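# Pull a straightened split pin from a clevis bracket

## Task

On the table, a loose bracket has a clevis pin held in place by a split pin whose legs are already bent straight. Draw the split pin fully out of the clevis pin, and make sure the bracket is upright at the end. A pair of pliers sits standing in a wooden block and may be used.

## Robot and tools

Robot: two arms, left_arm and right_arm, each with a five-finger hand (a left hand on left_arm, a right hand on right_arm). In the scene frame the origin lies on the table top between the arm bases, z = 0 is the table surface, +z is up, and left_arm's base is on the +y side (near (-0.021, +0.510, 0)), right_arm's on the -y side (near (-0.025, -0.554, 0)). Image left and right do not match the arm names.

Hand point: a point fixed to the palm, about 0.05 m in front of it and 0.15 m out from the wrist flange. Its +z runs along the straight fingers, +y comes out of the palm, +x goes across the palm away from the thumb on the right hand and toward the thumb on the left hand. Straight fingertips reach 0.06 to 0.07 m past the point. A wrist bracket on the little-finger side can strike objects, and with fingers level the wrist can hang below the hand point and reach the table first.

The 28-number row (used by execute_actions and move): every number lies in [-1, 1], and both arms are always listed. Order: left_arm dx, dy, dz, rx, ry, rz; then the left hand's little, ring, middle, index, thumb_bend, thumb_turn, force_limit, speed; then the same fourteen for right_arm. The six pose numbers are an offset, not a pose: they shift the hand point from its Hand target as it stood when the action or move began, along the scene frame's axes, with turns made about that target's position. Scale: 1.0 equals 0.6 m for dx, dy, dz and 180 degrees for rx, ry, rz, which together form one rotation vector. Repeating the same offset moves the hand again. Six zeros mean hold or re-request the current Hand target. Commanded orientation is clipped to within 32 degrees of the measured one per step.

Hand numbers are absolute settings, not offsets: for the fingers -1 is straight/open and +1 is curled; thumb_bend -1 straight, +1 fully bent; thumb_turn -1 beside the palm, +1 in front opposite the fingers. force_limit maps -1..+1 to roughly 0..10 N at the fingertip (0..15 N for the thumb motors); speed rises from near zero at -1 to full at +0.48 and stays full up to +1. For a gentle grip close slowly (speed about -0.94 or below). There is no 'no change' value: to keep a hand as it is, resend the last eight numbers that were sent for it (or, before anything has been sent, its hand_measured six plus hand_force_limit and hand_speed). A thumb-in-front grip fits items about 0.035 to 0.065 m thick; handles down to about 0.025 m.

Tools:
- execute_actions(actions, cameras): actions is a list of actions; each action is up to 15 rows of 28 numbers, one row per 1/30 s step; a short action repeats its final row. Each row counts from the pose at that action's start. An empty list just reports state and images.
- move(target, speed, blend, stop_force, zero, blocking, cameras): target is one 28-number row or a list of up to 15 rows, all offsets counted from the same starting Hand targets. speed is m/s (0.002 to 3.6, default 0.25), one value or one per target. blend is in metres for rounding corners in a list. stop_force (3 to 120 N, shared by both arms) ends an arm's path once its wrist sensor feels that much push against the motion; it is unreliable for turning hands and may miss light tips or slides. zero (default true) re-zeros the sensor before the move. blocking=false returns early but cannot go with stop_force.
- wait(seconds 0 to 10), stop() to brake a running move, zoom_image(camera, region [x0,y0,x1,y1] in pixels, at most 504 by 504), show_instructions() for reference images, zero_wrist_force(arm), finished_scene(scene) with the current scene number.
Cameras: cam_high, cam_low, cam_left_wrist, cam_right_wrist, all 672x504.

Results: each arm's end_effector_position (m) and quat_wxyz in the scene frame, Hand target (the base for the next offsets), velocities, joint positions and torques, Wrist force and torque in the hand's own axes (plus a peak line), and per-hand hand_measured, hand_stopped_by (moving, target, force, stalled, fault) and hand_load_n in the same motor order. A lost grip shows as hand_load_n dropping toward 0. A move adds a 'move:' line such as done, off_target, held, moving or fault, with limits like paced or held. The hand often rests slightly short of its target; send the remaining gap as a further offset.

Cautions: an arm stops for 10 s if any outside force near 150 N or a joint torque at its limit (26 N m for wrist joints) is reached; stiff arms fault easily when commanded even slightly beyond a firm contact, so approach slowly and use stop_force. To release a press, command back past the hand point and leave stop_force out. Keep the arms from pressing on each other and keep fingers from closing on the other hand. Do not knock the loose bracket over, drop the pliers or pin from height, swing loads fast, or let anything leave the table. Avoid steering a hand near its own arm's base, and watch motor heat from long stretched-out holds.

Each tool is called after "Emit:" by a JSON object that holds its "fn" and its "kwargs".

Reference images:

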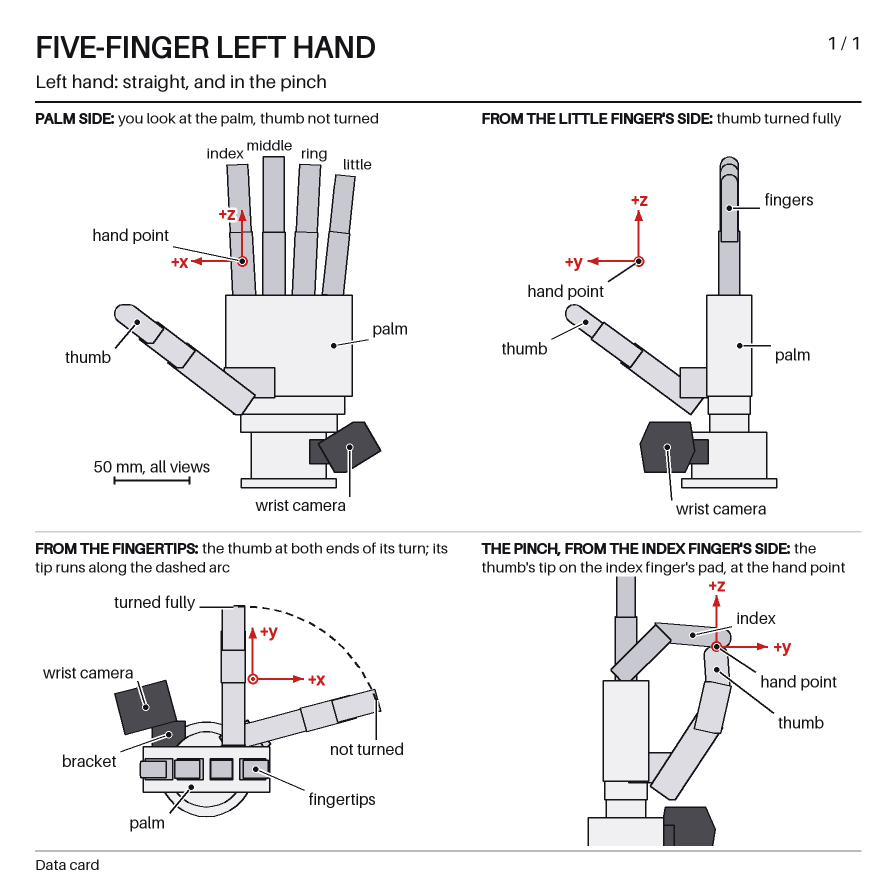

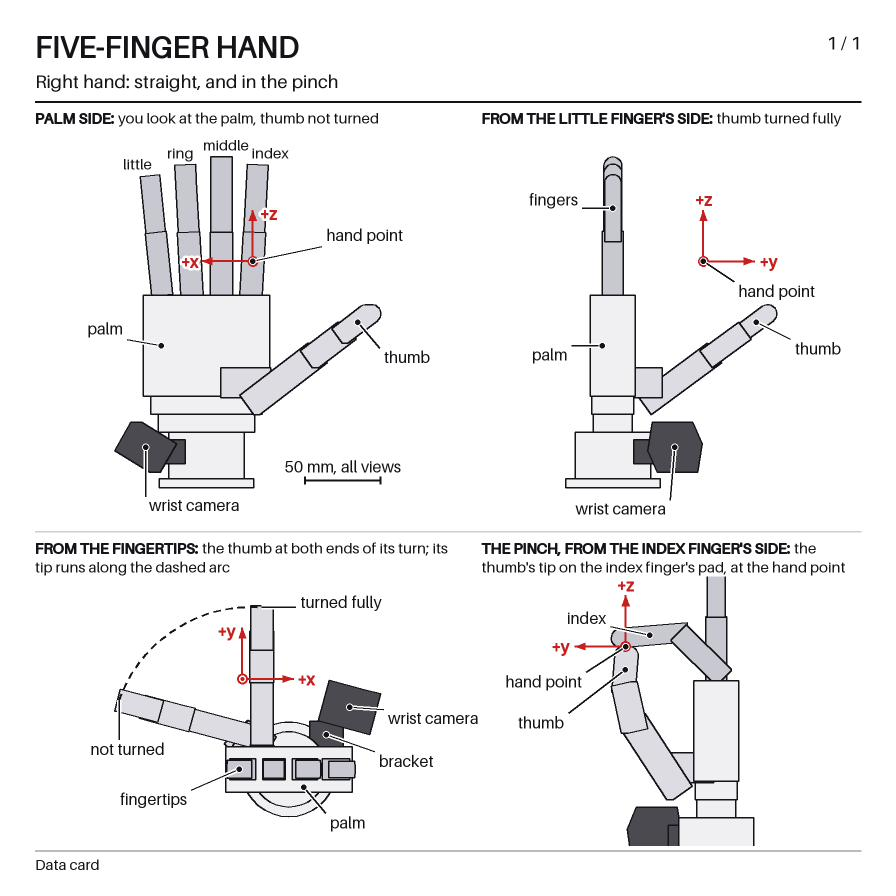

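## Session

Emit:
{"fn": "execute_actions", "kwargs": {"actions": []}}

Scene clock: 0.00 s.
left_arm: end_effector_position=(+0.0937, +0.2399, +0.4742) hand_measured=(-1.000, -1.000, -1.000, -1.000, -1.000, -1.000) hand_load_n=(+0.0, +0.0, +0.0, +0.0, +0.0, +0.0) hand_stopped_by=(target, target, target, target, target, target) hand_force_limit=0.00 hand_speed=-0.80 end_effector_quat_wxyz=(+0.011, +0.938, -0.346, -0.008) | right_arm: end_effector_position=(+0.1070, -0.2921, +0.4785) hand_measured=(-1.000, -1.000, -1.000, -1.000, -1.000, -1.000) hand_load_n=(+0.0, +0.0, +0.0, +0.0, +0.0, +0.0) hand_stopped_by=(target, target, target, target, target, target) hand_force_limit=0.00 hand_speed=-0.80 end_effector_quat_wxyz=(-0.020, -0.327, +0.945, +0.002)
Joint positions: left_arm=[4.344 -1.417 -1.362 1.193 -1.547 1.885] | right_arm=[-1.198 -1.696 1.33 1.977 1.567 -1.887]
Joint velocities: within noise
Joint torques (N m): no reading
Wrist force (N): no reading
Wrist torque (N m): no reading
Wrist force, peak (N): no reading
Hand target: left_arm +0.0937, +0.2399, +0.4742; +0.011, +0.938, -0.346, -0.008 | right_arm +0.1070, -0.2921, +0.4785; -0.020, -0.327, +0.945, +0.002

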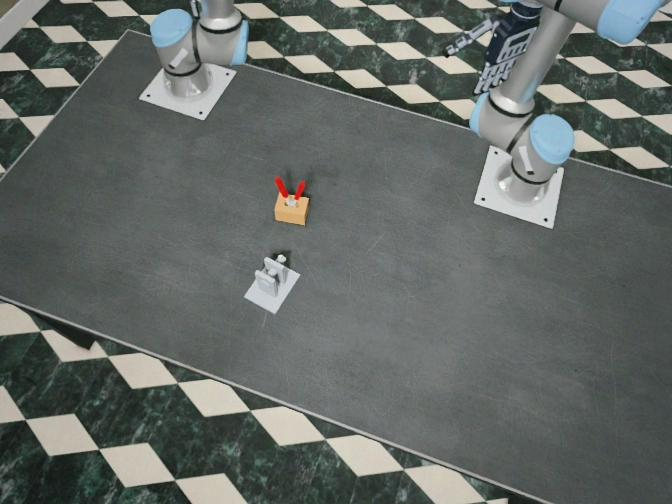

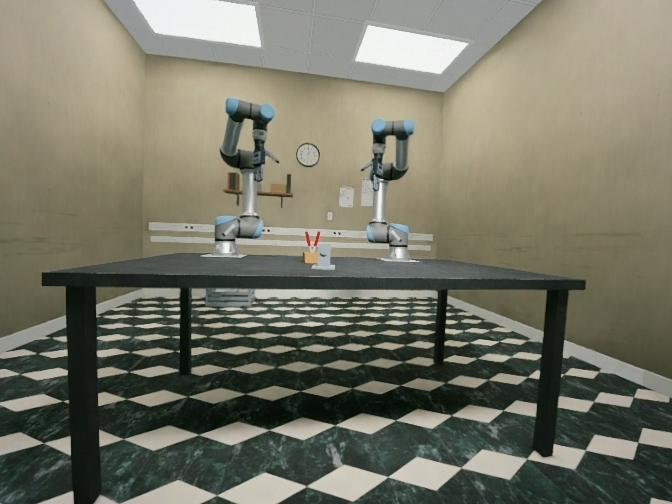

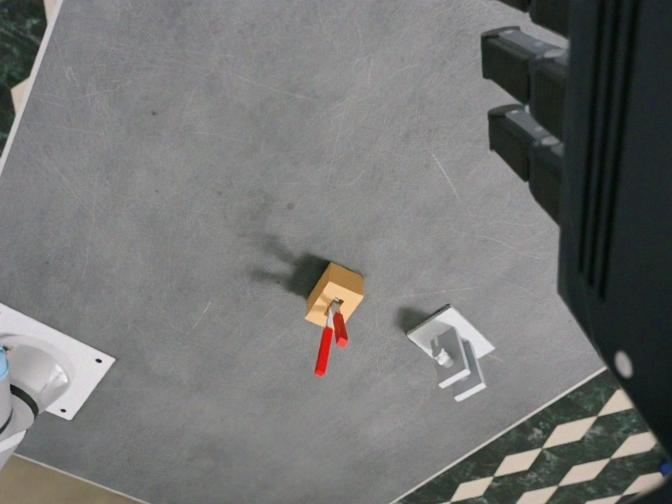

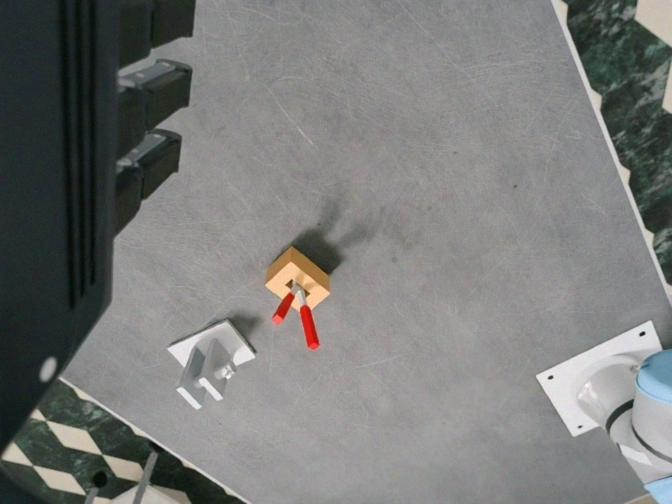

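Emit:
{"fn": "zoom_image", "kwargs": {"camera": "cam_high", "region": [220, 150, 340, 330]}}

Emit:
{"fn": "zoom_image", "kwargs": {"camera": "cam_right_wrist", "region": [150, 230, 350, 430]}}

Emit:
{"fn": "zoom_image", "kwargs": {"camera": "cam_left_wrist", "region": [290, 240, 510, 420]}}

Emit:
{"fn": "zoom_image", "kwargs": {"camera": "cam_low", "region": [280, 220, 360, 280]}}

Scaled by 2.800 from the camera's 672x504 image, which has a finer 960x720 frame.

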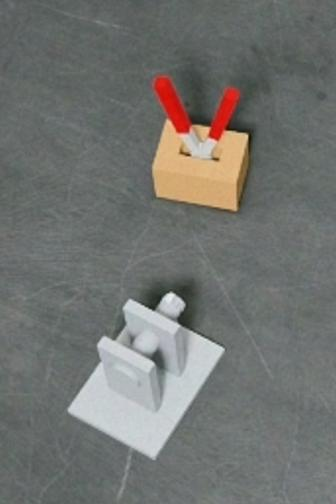

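Scaled by 2.520 from the camera's 672x504 image, which has a finer 960x720 frame.

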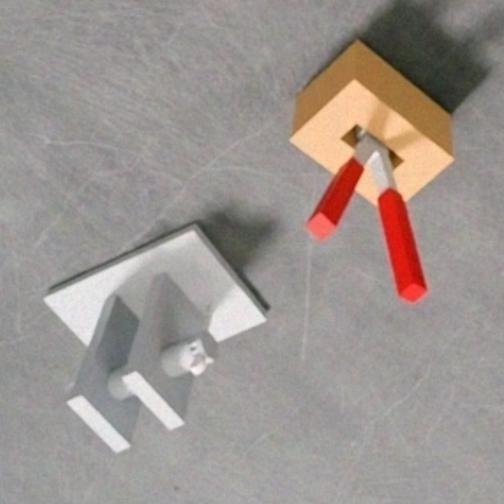

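Scaled by 2.291 from the camera's 672x504 image, which has a finer 960x720 frame.

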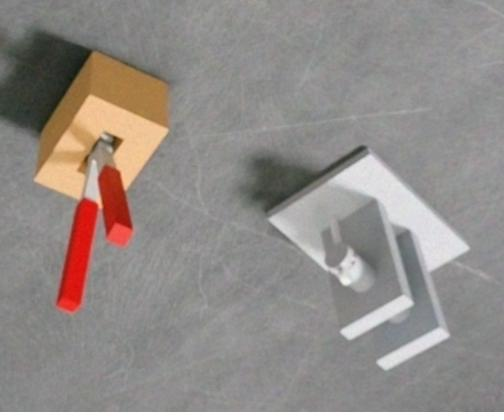

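Scaled by 6.300 from the camera's 672x504 image, which has a finer 960x720 frame.

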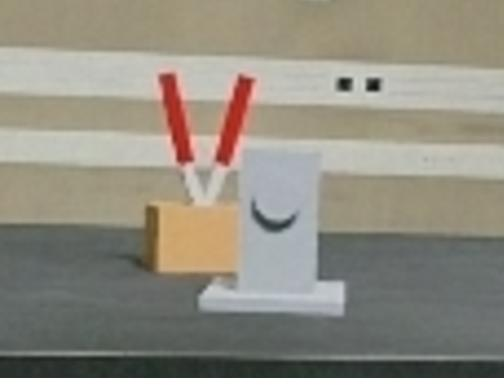

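Emit:
{"fn": "move", "kwargs": {"target": [0.284,-0.321,-0.294,0,0,0,-1,-1,-1,-1,-1,-1,0,-0.8,0.574,0.347,-0.5375,0,0,0,-1,-1,-1,-1,-1,-1,0,-0.8], "speed": 0.4}}

Emit:
{"fn": "zoom_image", "kwargs": {"camera": "cam_right_wrist", "region": [180, 130, 480, 370]}}

Emit:
{"fn": "zoom_image", "kwargs": {"camera": "cam_left_wrist", "region": [180, 130, 480, 370]}}

Scene clock: 14.20 s.
left_arm: end_effector_position=(+0.2641, +0.0473, +0.2978) hand_measured=(-1.000, -1.000, -1.000, -1.000, -1.000, -1.000) hand_load_n=(+0.0, +0.5, +0.0, +0.0, +0.0, +0.0) hand_stopped_by=(target, target, target, target, target, target) hand_force_limit=0.00 hand_speed=-0.80 end_effector_quat_wxyz=(+0.011, +0.938, -0.346, -0.008) | right_arm: end_effector_position=(+0.4513, -0.0839, +0.1560) hand_measured=(-1.000, -1.000, -1.000, -1.000, -1.000, -1.000) hand_load_n=(+0.0, +0.0, +0.0, +0.0, +0.0, +0.0) hand_stopped_by=(target, target, target, target, target, target) hand_force_limit=0.00 hand_speed=-0.80 end_effector_quat_wxyz=(-0.020, -0.327, +0.945, +0.002) end_effector_velocity=(+0.001, +0.000, +0.000) end_effector_angular_velocity=(+0.000, -0.001, +0.000)
Joint positions: left_arm=[4.098 -2.028 -1.109 1.557 -1.544 1.639] | right_arm=[-1.073 -0.653 0.7 1.563 1.562 -1.762]
Joint velocities: left_arm=[within noise] | right_arm=[0 0.003 -0.005 0.002 0.001 0]
Joint torques (N m): left_arm=[-10.78 32.61 25.04 -3.83 -1.6 -1.94] | right_arm=[12.99 -41.82 -26.64 4.31 1.54 1.71]
Wrist force (N): left_arm=[0.4 0.6 0.2] | right_arm=[-0.2 -0.1 0.3]
Wrist torque (N m): left_arm=[0.12 -0.02 -0.07] | right_arm=[-0.04 0.02 -0.02]
Wrist force, peak (N): left_arm=[1.1 0.5 0.7] | right_arm=[-1.2 0.0 1.3]
Hand target: left_arm +0.2641, +0.0473, +0.2978; +0.011, +0.938, -0.346, -0.008 | right_arm +0.4514, -0.0839, +0.1560; -0.020, -0.327, +0.945, +0.002
Off the commanded pose: left_arm 0.000 m, 0 deg | right_arm 0.000 m, 0 deg.
move: done
camera_calibration:
cam_left_wrist: T_world_to_cam=[[0.806511, 0.589658, -0.0429501, -0.231266], [0.514885, -0.664819, 0.541211, -0.265197], [0.290575, -0.458607, -0.839789, 0.309376], [0, 0, 0, 1]] pos_world=[0.233167, 0.101942, 0.393405]
cam_right_wrist: T_world_to_cam=[[-0.806839, 0.589036, 0.045241, 0.403629], [0.532845, 0.692521, 0.486303, -0.257646], [0.25512, 0.416475, -0.872618, 0.172681], [0, 0, 0, 1]] pos_world=[0.418895, -0.131244, 0.257718]

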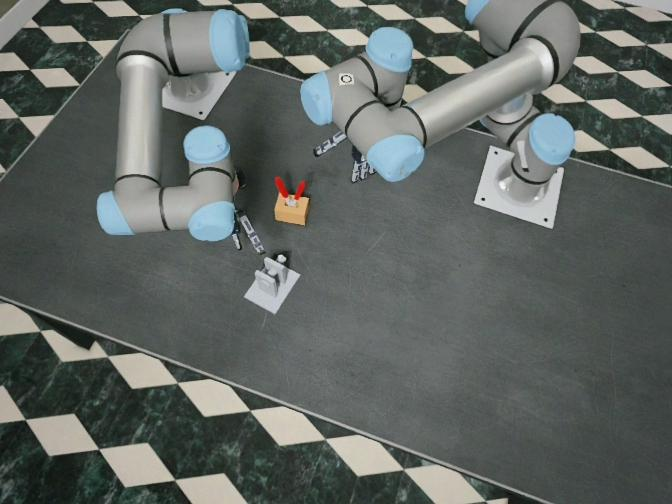

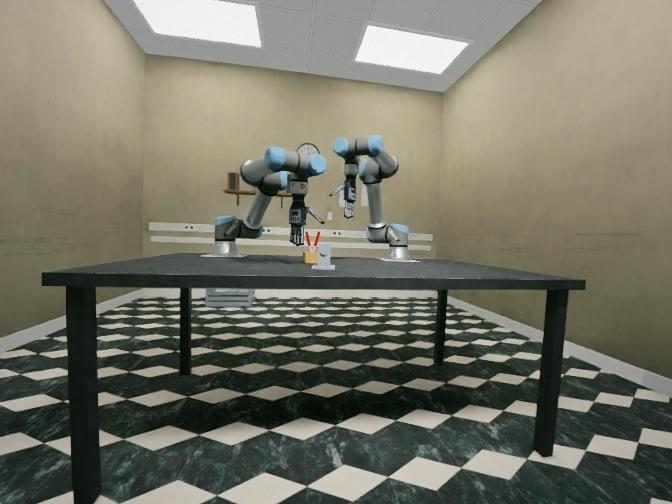

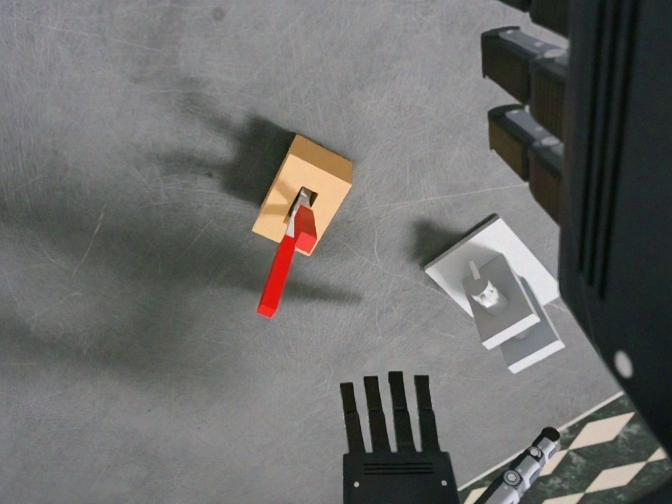

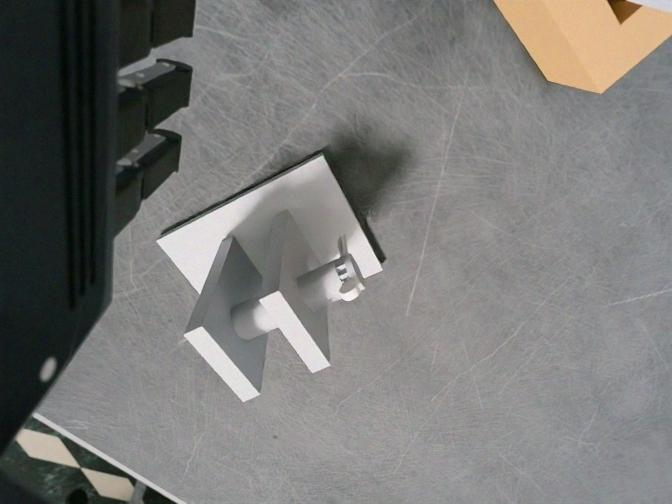

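Scaled by 1.680 from the camera's 672x504 image, which has a finer 960x720 frame.

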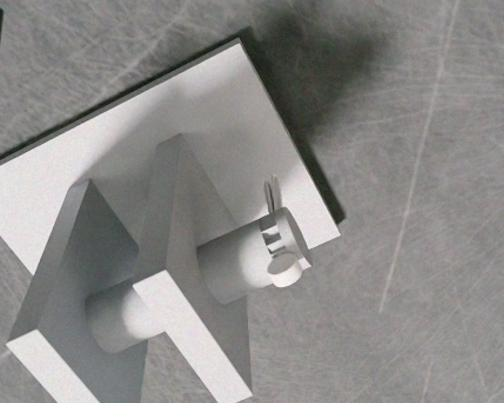

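Scaled by 1.680 from the camera's 672x504 image, which has a finer 960x720 frame.

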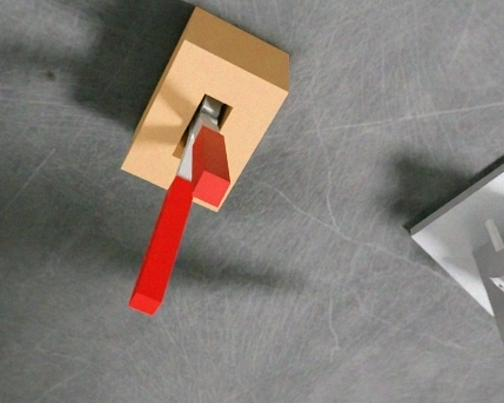

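Emit:
{"fn": "move", "kwargs": {"target": [-0.1,0.2,0,0,0,0,-1,-1,-1,-1,-1,-1,0,-0.8,-0.0815,-0.0985,-0.045,0.1896,-0.116,0,-1,-1,-1,-1,-1,-1,0,-0.8], "speed": 0.3}}

Emit:
{"fn": "zoom_image", "kwargs": {"camera": "cam_right_wrist", "region": [220, 150, 470, 350]}}

Scene clock: 28.87 s.
left_arm: end_effector_position=(+0.2041, +0.1673, +0.2978) hand_measured=(-1.000, -1.000, -1.000, -1.000, -1.000, -1.000) hand_load_n=(+0.0, +0.0, +0.0, +0.0, +0.0, +0.0) hand_stopped_by=(target, target, target, target, target, target) hand_force_limit=0.00 hand_speed=-0.80 end_effector_quat_wxyz=(+0.011, +0.938, -0.346, -0.008) | right_arm: end_effector_position=(+0.4025, -0.1430, +0.1290) hand_measured=(-1.000, -1.000, -1.000, -1.000, -1.000, -1.000) hand_load_n=(+0.0, +0.0, +0.0, +0.0, +0.0, +0.0) hand_stopped_by=(target, target, target, target, target, target) hand_force_limit=0.00 hand_speed=-0.80 end_effector_quat_wxyz=(+0.245, -0.313, +0.891, +0.219)
Joint positions: left_arm=[4.271 -1.694 -1.548 1.657 -1.546 1.812] | right_arm=[-1.33 -1.162 1.736 0.515 1.086 -1.908]
Joint velocities: within noise
Joint torques (N m): left_arm=[12.99 31.53 12.2 -0.36 1.24 2.23] | right_arm=[-10.73 -49.23 -6.86 -0.06 -2.24 1.73]
Wrist force (N): left_arm=[0.2 0.2 -0.1] | right_arm=[0.9 -0.4 0.3]
Wrist torque (N m): left_arm=[0.05 -0.05 -0.03] | right_arm=[-0.04 -0.11 0.09]
Wrist force, peak (N): left_arm=[0.6 0.8 0.4] | right_arm=[1.3 -0.5 0.1]
Hand target: left_arm +0.2041, +0.1673, +0.2978; +0.011, +0.938, -0.346, -0.008 | right_arm +0.4025, -0.1430, +0.1290; +0.245, -0.313, +0.891, +0.219
Off the commanded pose: left_arm 0.000 m, 0 deg | right_arm 0.000 m, 0 deg.
move: done
camera_calibration:
cam_left_wrist: T_world_to_cam=[[0.806541, 0.589618, -0.0429177, -0.253665], [0.514837, -0.664854, 0.541213, -0.154628], [0.290575, -0.458606, -0.83979, 0.381769], [0, 0, 0, 1]] pos_world=[0.173267, 0.221842, 0.393405]
cam_right_wrist: T_world_to_cam=[[-0.832014, 0.547906, 0.0869038, 0.399042], [0.263643, 0.252695, 0.930934, -0.189488], [0.488104, 0.797461, -0.354697, 0.0800211], [0, 0, 0, 1]] pos_world=[0.342907, -0.234569, 0.170106]

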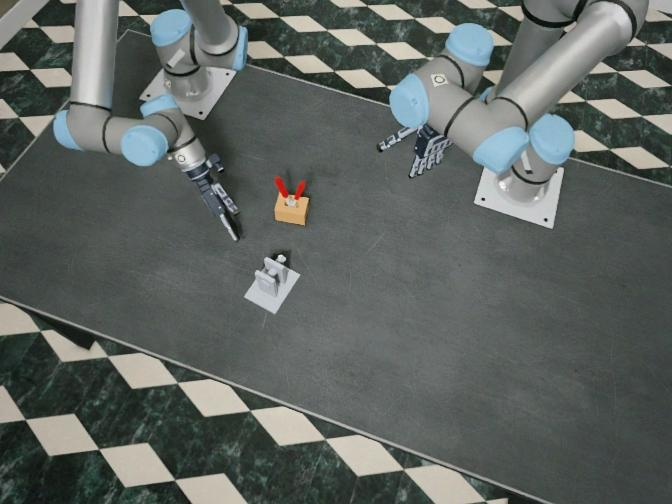

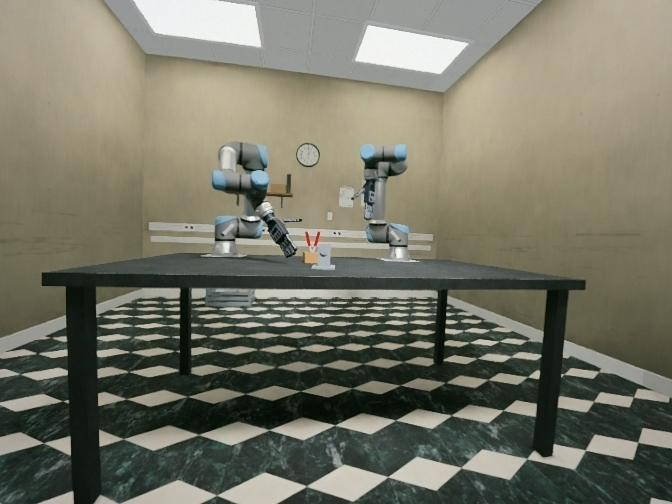

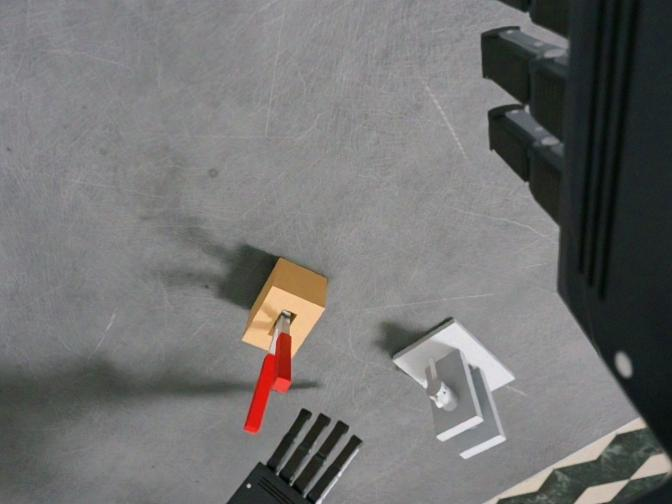

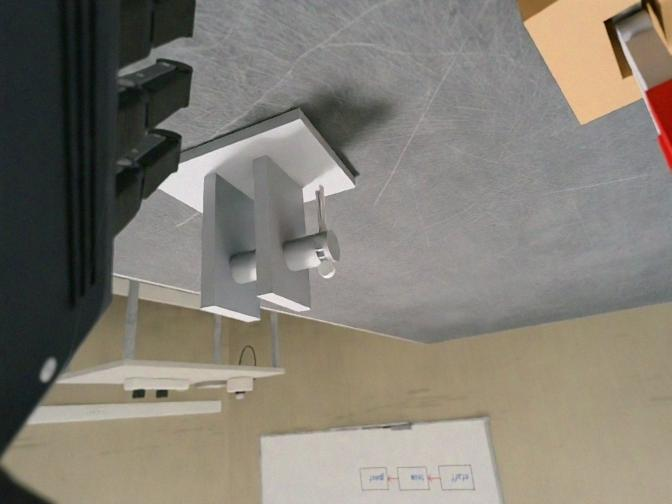

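Scaled by 2.016 from the camera's 672x504 image, which has a finer 960x720 frame.

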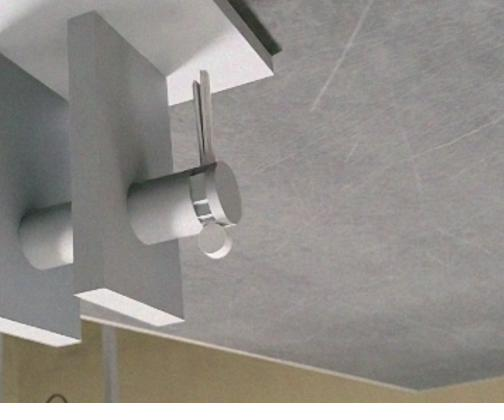

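Emit:
{"fn": "move", "kwargs": {"target": [[-0.09,0.22,0,0,0,0,-1,-1,-1,-1,-1,-1,0,-0.8,-0.254,-0.228,0.202,0.035,-0.15,-0.1,-1,-1,-1,-1,-1,-1,0,-0.8],[-0.09,0.22,0,0,0,0,-1,-1,-1,-1,-1,-1,0,-0.8,-0.3925,0.105,0.018,0.0709,-0.3033,-0.2068,-1,-1,-1,-1,-1,-1,0,-0.8]], "speed": 0.3, "blend": 0.05}}

Emit:
{"fn": "zoom_image", "kwargs": {"camera": "cam_right_wrist", "region": [200, 0, 600, 300]}}

Scene clock: 70.37 s.
left_arm: end_effector_position=(+0.1501, +0.2993, +0.2978) hand_measured=(-1.000, -1.000, -1.000, -1.000, -1.000, -1.000) hand_load_n=(+0.0, +0.0, +0.0, +0.0, +0.0, +0.0) hand_stopped_by=(target, target, target, target, target, target) hand_force_limit=0.00 hand_speed=-0.80 end_effector_quat_wxyz=(+0.011, +0.938, -0.346, -0.008) | right_arm: end_effector_position=(+0.1669, -0.0800, +0.1398) hand_measured=(-1.000, -1.000, -1.000, -1.000, -1.000, -1.000) hand_load_n=(+0.0, +0.0, +0.0, +0.0, +0.0, +0.0) hand_stopped_by=(target, target, target, target, target, target) hand_force_limit=0.00 hand_speed=-0.80 end_effector_quat_wxyz=(+0.705, -0.060, +0.704, +0.060)
Joint positions: left_arm=[4.697 -1.349 -1.876 1.632 -1.554 2.238] | right_arm=[-0.222 -1.172 2.25 -1.079 2.726 -1.572]
Joint velocities: within noise
Joint torques (N m): left_arm=[12.08 16.36 13.52 -3.73 1.16 2.12] | right_arm=[13.17 -14.79 -18.77 -2.48 1.52 -2.02]
Wrist force (N): left_arm=[-0.2 0.3 -0.1] | right_arm=[1.6 0.0 -0.2]
Wrist torque (N m): left_arm=[0.02 0.00 -0.02] | right_arm=[0.05 -0.19 0.13]
Wrist force, peak (N): left_arm=[-0.9 0.4 0.0] | right_arm=[2.1 0.1 -0.4]
Hand target: left_arm +0.1501, +0.2993, +0.2978; +0.011, +0.938, -0.346, -0.008 | right_arm +0.1670, -0.0800, +0.1398; +0.705, -0.060, +0.704, +0.060
Off the commanded pose: left_arm 0.000 m, 0 deg | right_arm 0.000 m, 0 deg.
move: done
camera_calibration:
cam_left_wrist: T_world_to_cam=[[0.806511, 0.589658, -0.0429501, -0.287917], [0.514885, -0.664819, 0.541211, -0.0389655], [0.290575, -0.458607, -0.839789, 0.45807], [0, 0, 0, 1]] pos_world=[0.119167, 0.353942, 0.393405]
cam_right_wrist: T_world_to_cam=[[-0.182464, 0.944746, -0.272328, 0.141244], [-0.54396, 0.133729, 0.828386, -0.0136833], [0.819032, 0.299286, 0.489503, -0.0645487], [0, 0, 0, 1]] pos_world=[0.0711962, -0.112291, 0.0813964]

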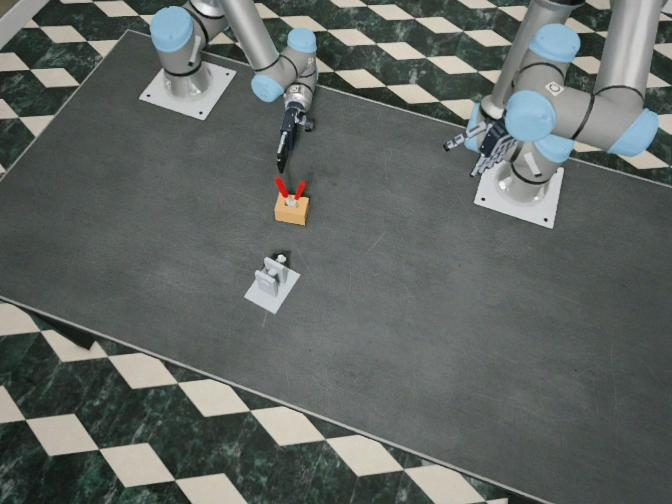

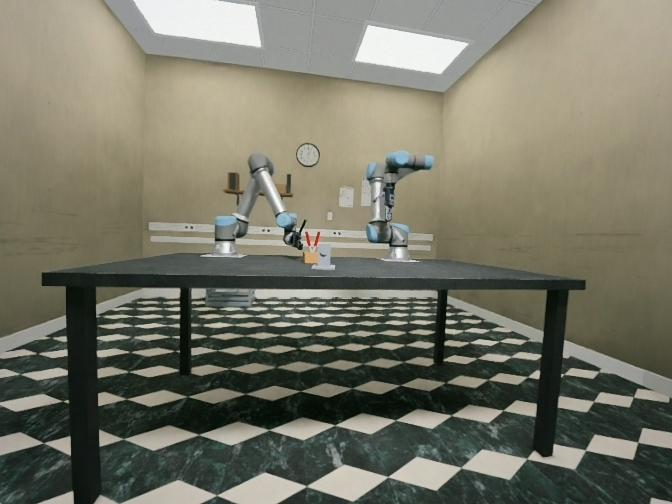

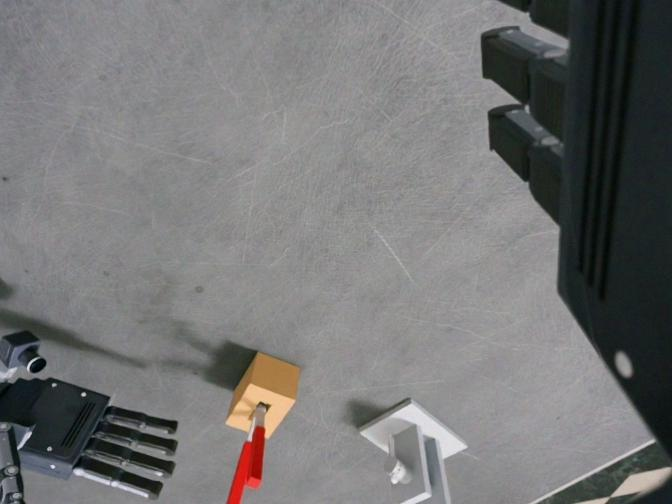

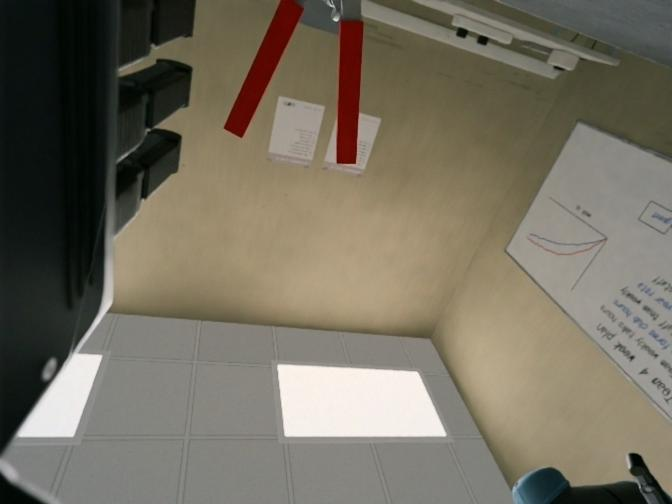

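Scaled by 1.260 from the camera's 672x504 image, which has a finer 960x720 frame.

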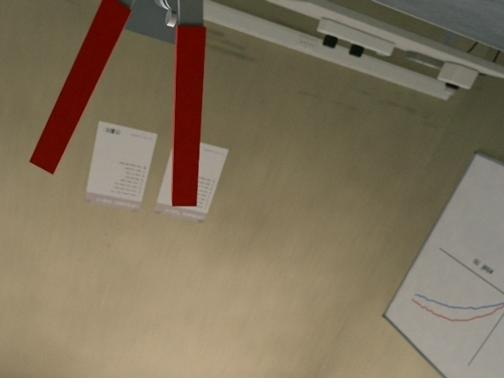

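Emit:
{"fn": "move", "kwargs": {"target": [0,0,0,0,0,0,-1,-1,-1,-1,-1,-1,0,-0.8,0.1733,0.014,0.0147,0.0657,0.0113,0,-1,-1,-1,-1,-1,-1,0,-0.8], "speed": 0.2}}

Scene clock: 84.60 s.
left_arm: end_effector_position=(+0.1501, +0.2993, +0.2978) hand_measured=(-1.000, -1.000, -1.000, -1.000, -1.000, -1.000) hand_load_n=(+0.0, +0.0, +0.0, +0.0, +0.0, +0.0) hand_stopped_by=(target, target, target, target, target, target) hand_force_limit=0.00 hand_speed=-0.80 end_effector_quat_wxyz=(+0.011, +0.938, -0.346, -0.008) | right_arm: end_effector_position=(+0.2708, -0.0716, +0.1486) hand_measured=(-1.000, -1.000, -1.000, -1.000, -1.000, -1.000) hand_load_n=(+0.0, +0.0, +0.0, +0.0, +0.0, +0.0) hand_stopped_by=(target, target, target, target, target, target) hand_force_limit=0.00 hand_speed=-0.80 end_effector_quat_wxyz=(+0.695, +0.014, +0.707, +0.133)
Joint positions: left_arm=[4.697 -1.349 -1.876 1.632 -1.554 2.238] | right_arm=[-0.472 -1.137 2.2 -1.063 2.476 -1.363]
Joint velocities: within noise
Joint torques (N m): left_arm=[12.1 15.24 18.6 -3.16 0.99 2.19] | right_arm=[-9.95 -16.84 -19.88 0.59 -1.72 1.81]
Wrist force (N): left_arm=[-0.4 0.3 0.1] | right_arm=[1.5 -0.1 -0.3]
Wrist torque (N m): left_arm=[0.01 0.04 -0.03] | right_arm=[0.08 -0.15 0.14]
Wrist force, peak (N): left_arm=[-0.7 0.3 -0.1] | right_arm=[1.6 0.0 -1.1]
Hand target: left_arm +0.1501, +0.2993, +0.2978; +0.011, +0.938, -0.346, -0.008 | right_arm +0.2709, -0.0716, +0.1486; +0.695, +0.014, +0.707, +0.133
Off the commanded pose: left_arm 0.000 m, 0 deg | right_arm 0.000 m, 0 deg.
move: done
camera_calibration:
cam_left_wrist: T_world_to_cam=[[0.806511, 0.589658, -0.0429501, -0.287917], [0.514885, -0.664819, 0.541211, -0.0389655], [0.290575, -0.458607, -0.839789, 0.45807], [0, 0, 0, 1]] pos_world=[0.119167, 0.353942, 0.393405]
cam_right_wrist: T_world_to_cam=[[-0.188282, 0.979849, -0.0666747, 0.128178], [-0.51425, -0.0405213, 0.856682, 0.00963469], [0.836718, 0.195585, 0.511517, -0.171891], [0, 0, 0, 1]] pos_world=[0.172912, -0.0915852, 0.0882175]

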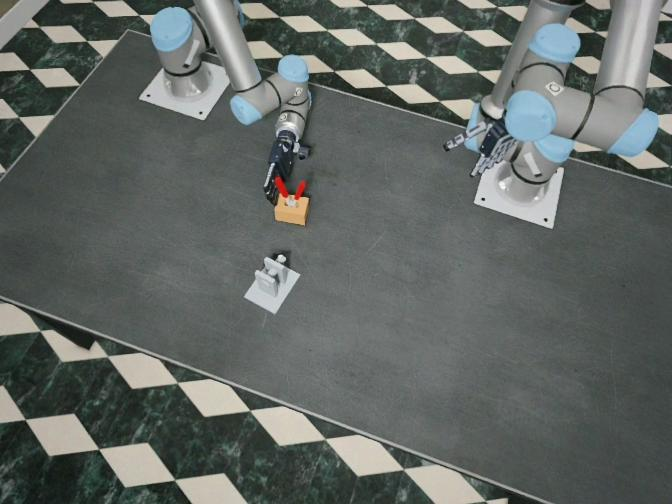

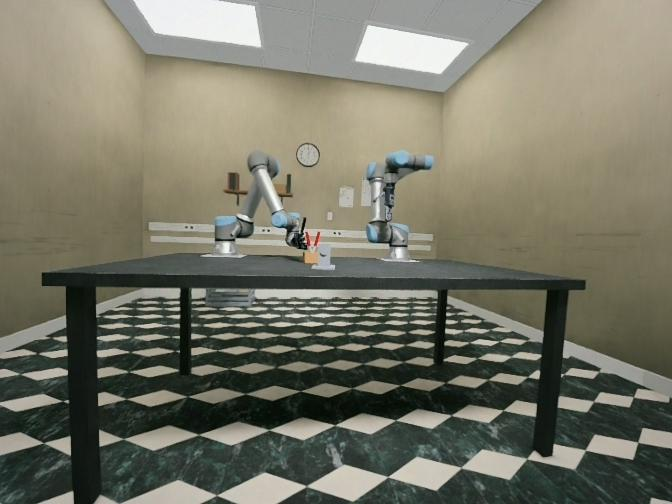

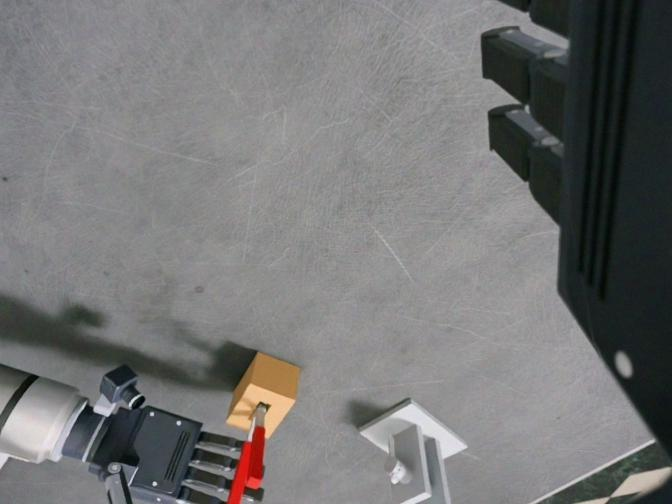

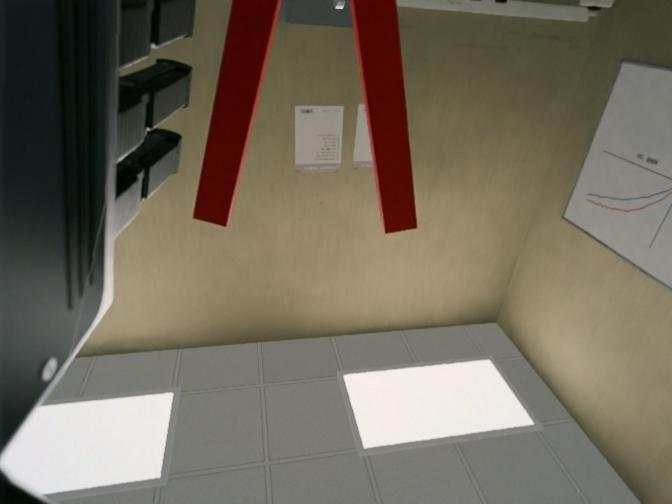

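Emit:
{"fn": "move", "kwargs": {"target": [0,0,0,0,0,0,-1,-1,-1,-1,-1,-1,0,-0.8,0.0823,0.0145,-0.01,0,0,0,-1,-1,-1,-1,-1,-1,0,-0.8], "speed": 0.1, "stop_force": 5}}

Emit:
{"fn": "zoom_image", "kwargs": {"camera": "cam_high", "region": [230, 120, 350, 240]}}

Emit:
{"fn": "zoom_image", "kwargs": {"camera": "cam_left_wrist", "region": [120, 320, 400, 504]}}

Scene clock: 92.53 s.
left_arm: end_effector_position=(+0.1501, +0.2993, +0.2978) hand_measured=(-1.000, -1.000, -1.000, -1.000, -1.000, -1.000) hand_load_n=(+0.0, +0.0, +0.0, +0.0, +0.0, +0.0) hand_stopped_by=(target, target, target, target, target, target) hand_force_limit=0.00 hand_speed=-0.80 end_effector_quat_wxyz=(+0.011, +0.938, -0.346, -0.008) | right_arm: end_effector_position=(+0.3203, -0.0629, +0.1426) hand_measured=(-1.000, -1.000, -1.000, -1.000, -1.000, -1.000) hand_load_n=(+0.0, -0.5, +0.0, +0.0, -0.5, +0.0) hand_stopped_by=(target, target, target, target, target, target) hand_force_limit=0.00 hand_speed=-0.80 end_effector_quat_wxyz=(+0.695, +0.014, +0.707, +0.133)
Joint positions: left_arm=[4.697 -1.349 -1.876 1.632 -1.554 2.238] | right_arm=[-0.572 -1.094 2.146 -1.053 2.377 -1.362]
Joint velocities: within noise
Joint torques (N m): left_arm=[11.3 14.51 22.97 -2.84 0.91 2.14] | right_arm=[-10.14 -19.18 -18.86 0.37 -1.49 1.86]
Wrist force (N): left_arm=[-0.3 0.3 0.1] | right_arm=[1.2 -0.1 -0.2]
Wrist torque (N m): left_arm=[0.01 0.02 -0.03] | right_arm=[0.07 -0.11 0.12]
Wrist force, peak (N): left_arm=[-0.7 0.3 0.1] | right_arm=[1.6 -0.2 -0.7]
Hand target: left_arm +0.1501, +0.2993, +0.2978; +0.011, +0.938, -0.346, -0.008 | right_arm +0.3203, -0.0629, +0.1426; +0.695, +0.014, +0.707, +0.133
Off the commanded pose: left_arm 0.000 m, 0 deg | right_arm 0.000 m, 0 deg.
move: done
camera_calibration:
cam_left_wrist: T_world_to_cam=[[0.806511, 0.589658, -0.0429501, -0.287917], [0.514885, -0.664819, 0.541211, -0.0389655], [0.290575, -0.458607, -0.839789, 0.45807], [0, 0, 0, 1]] pos_world=[0.119167, 0.353942, 0.393405]
cam_right_wrist: T_world_to_cam=[[-0.188342, 0.97986, -0.0663464, 0.128463], [-0.514149, -0.0408169, 0.856729, 0.0405356], [0.836767, 0.19547, 0.511481, -0.211978], [0, 0, 0, 1]] pos_world=[0.222412, -0.0827854, 0.0822178]

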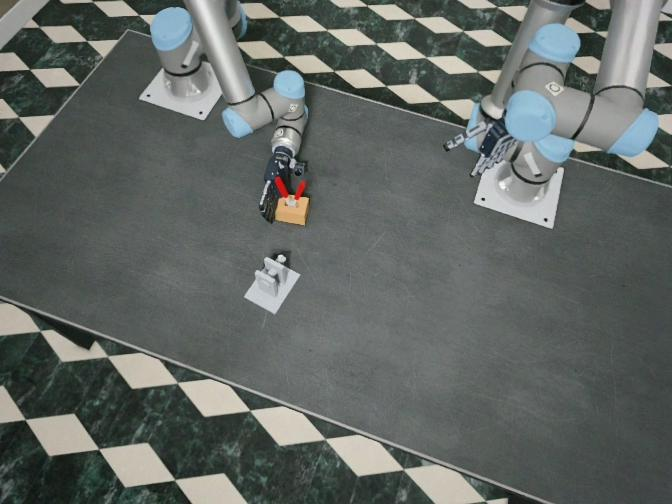

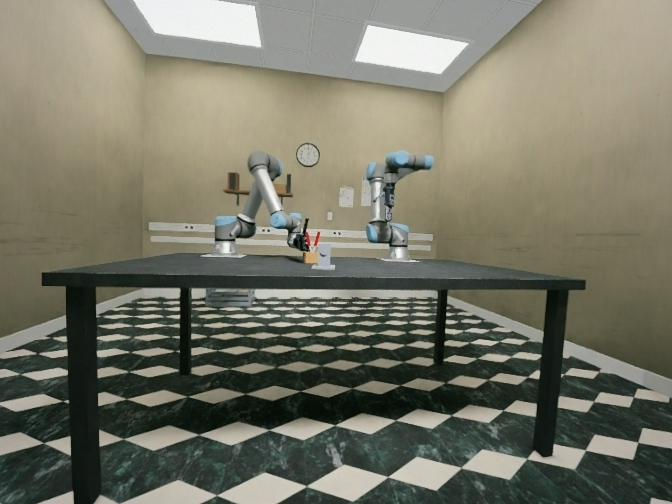

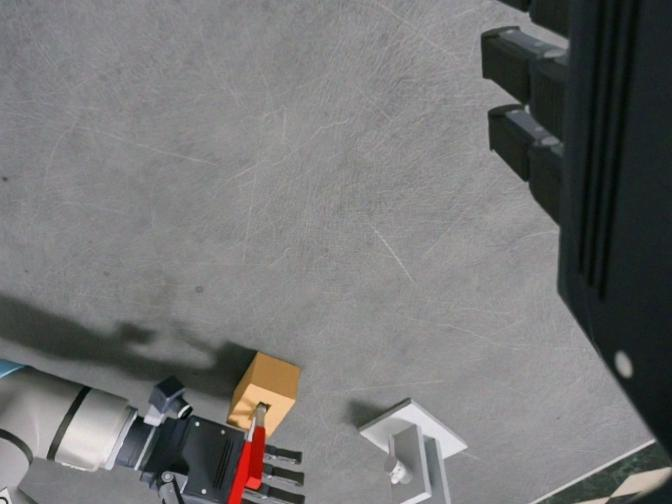

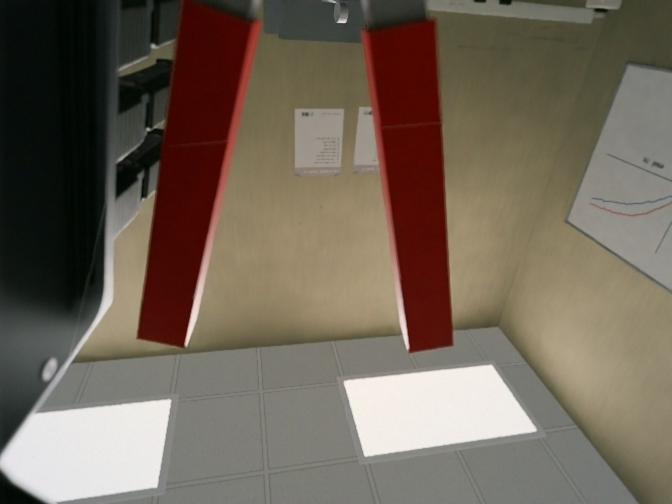

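Scaled by 4.200 from the camera's 672x504 image, which has a finer 960x720 frame.

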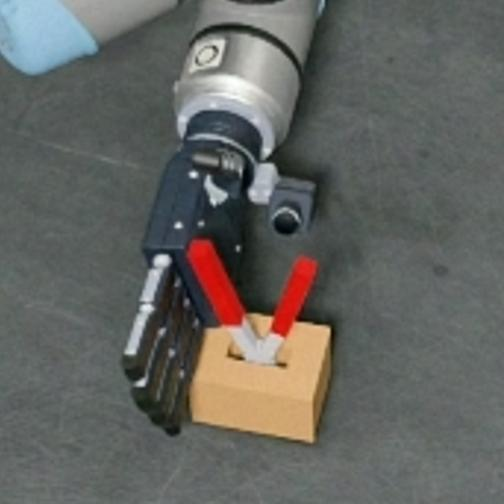

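Scaled by 1.800 from the camera's 672x504 image, which has a finer 960x720 frame.

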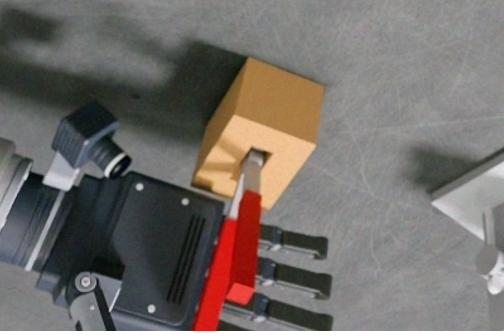

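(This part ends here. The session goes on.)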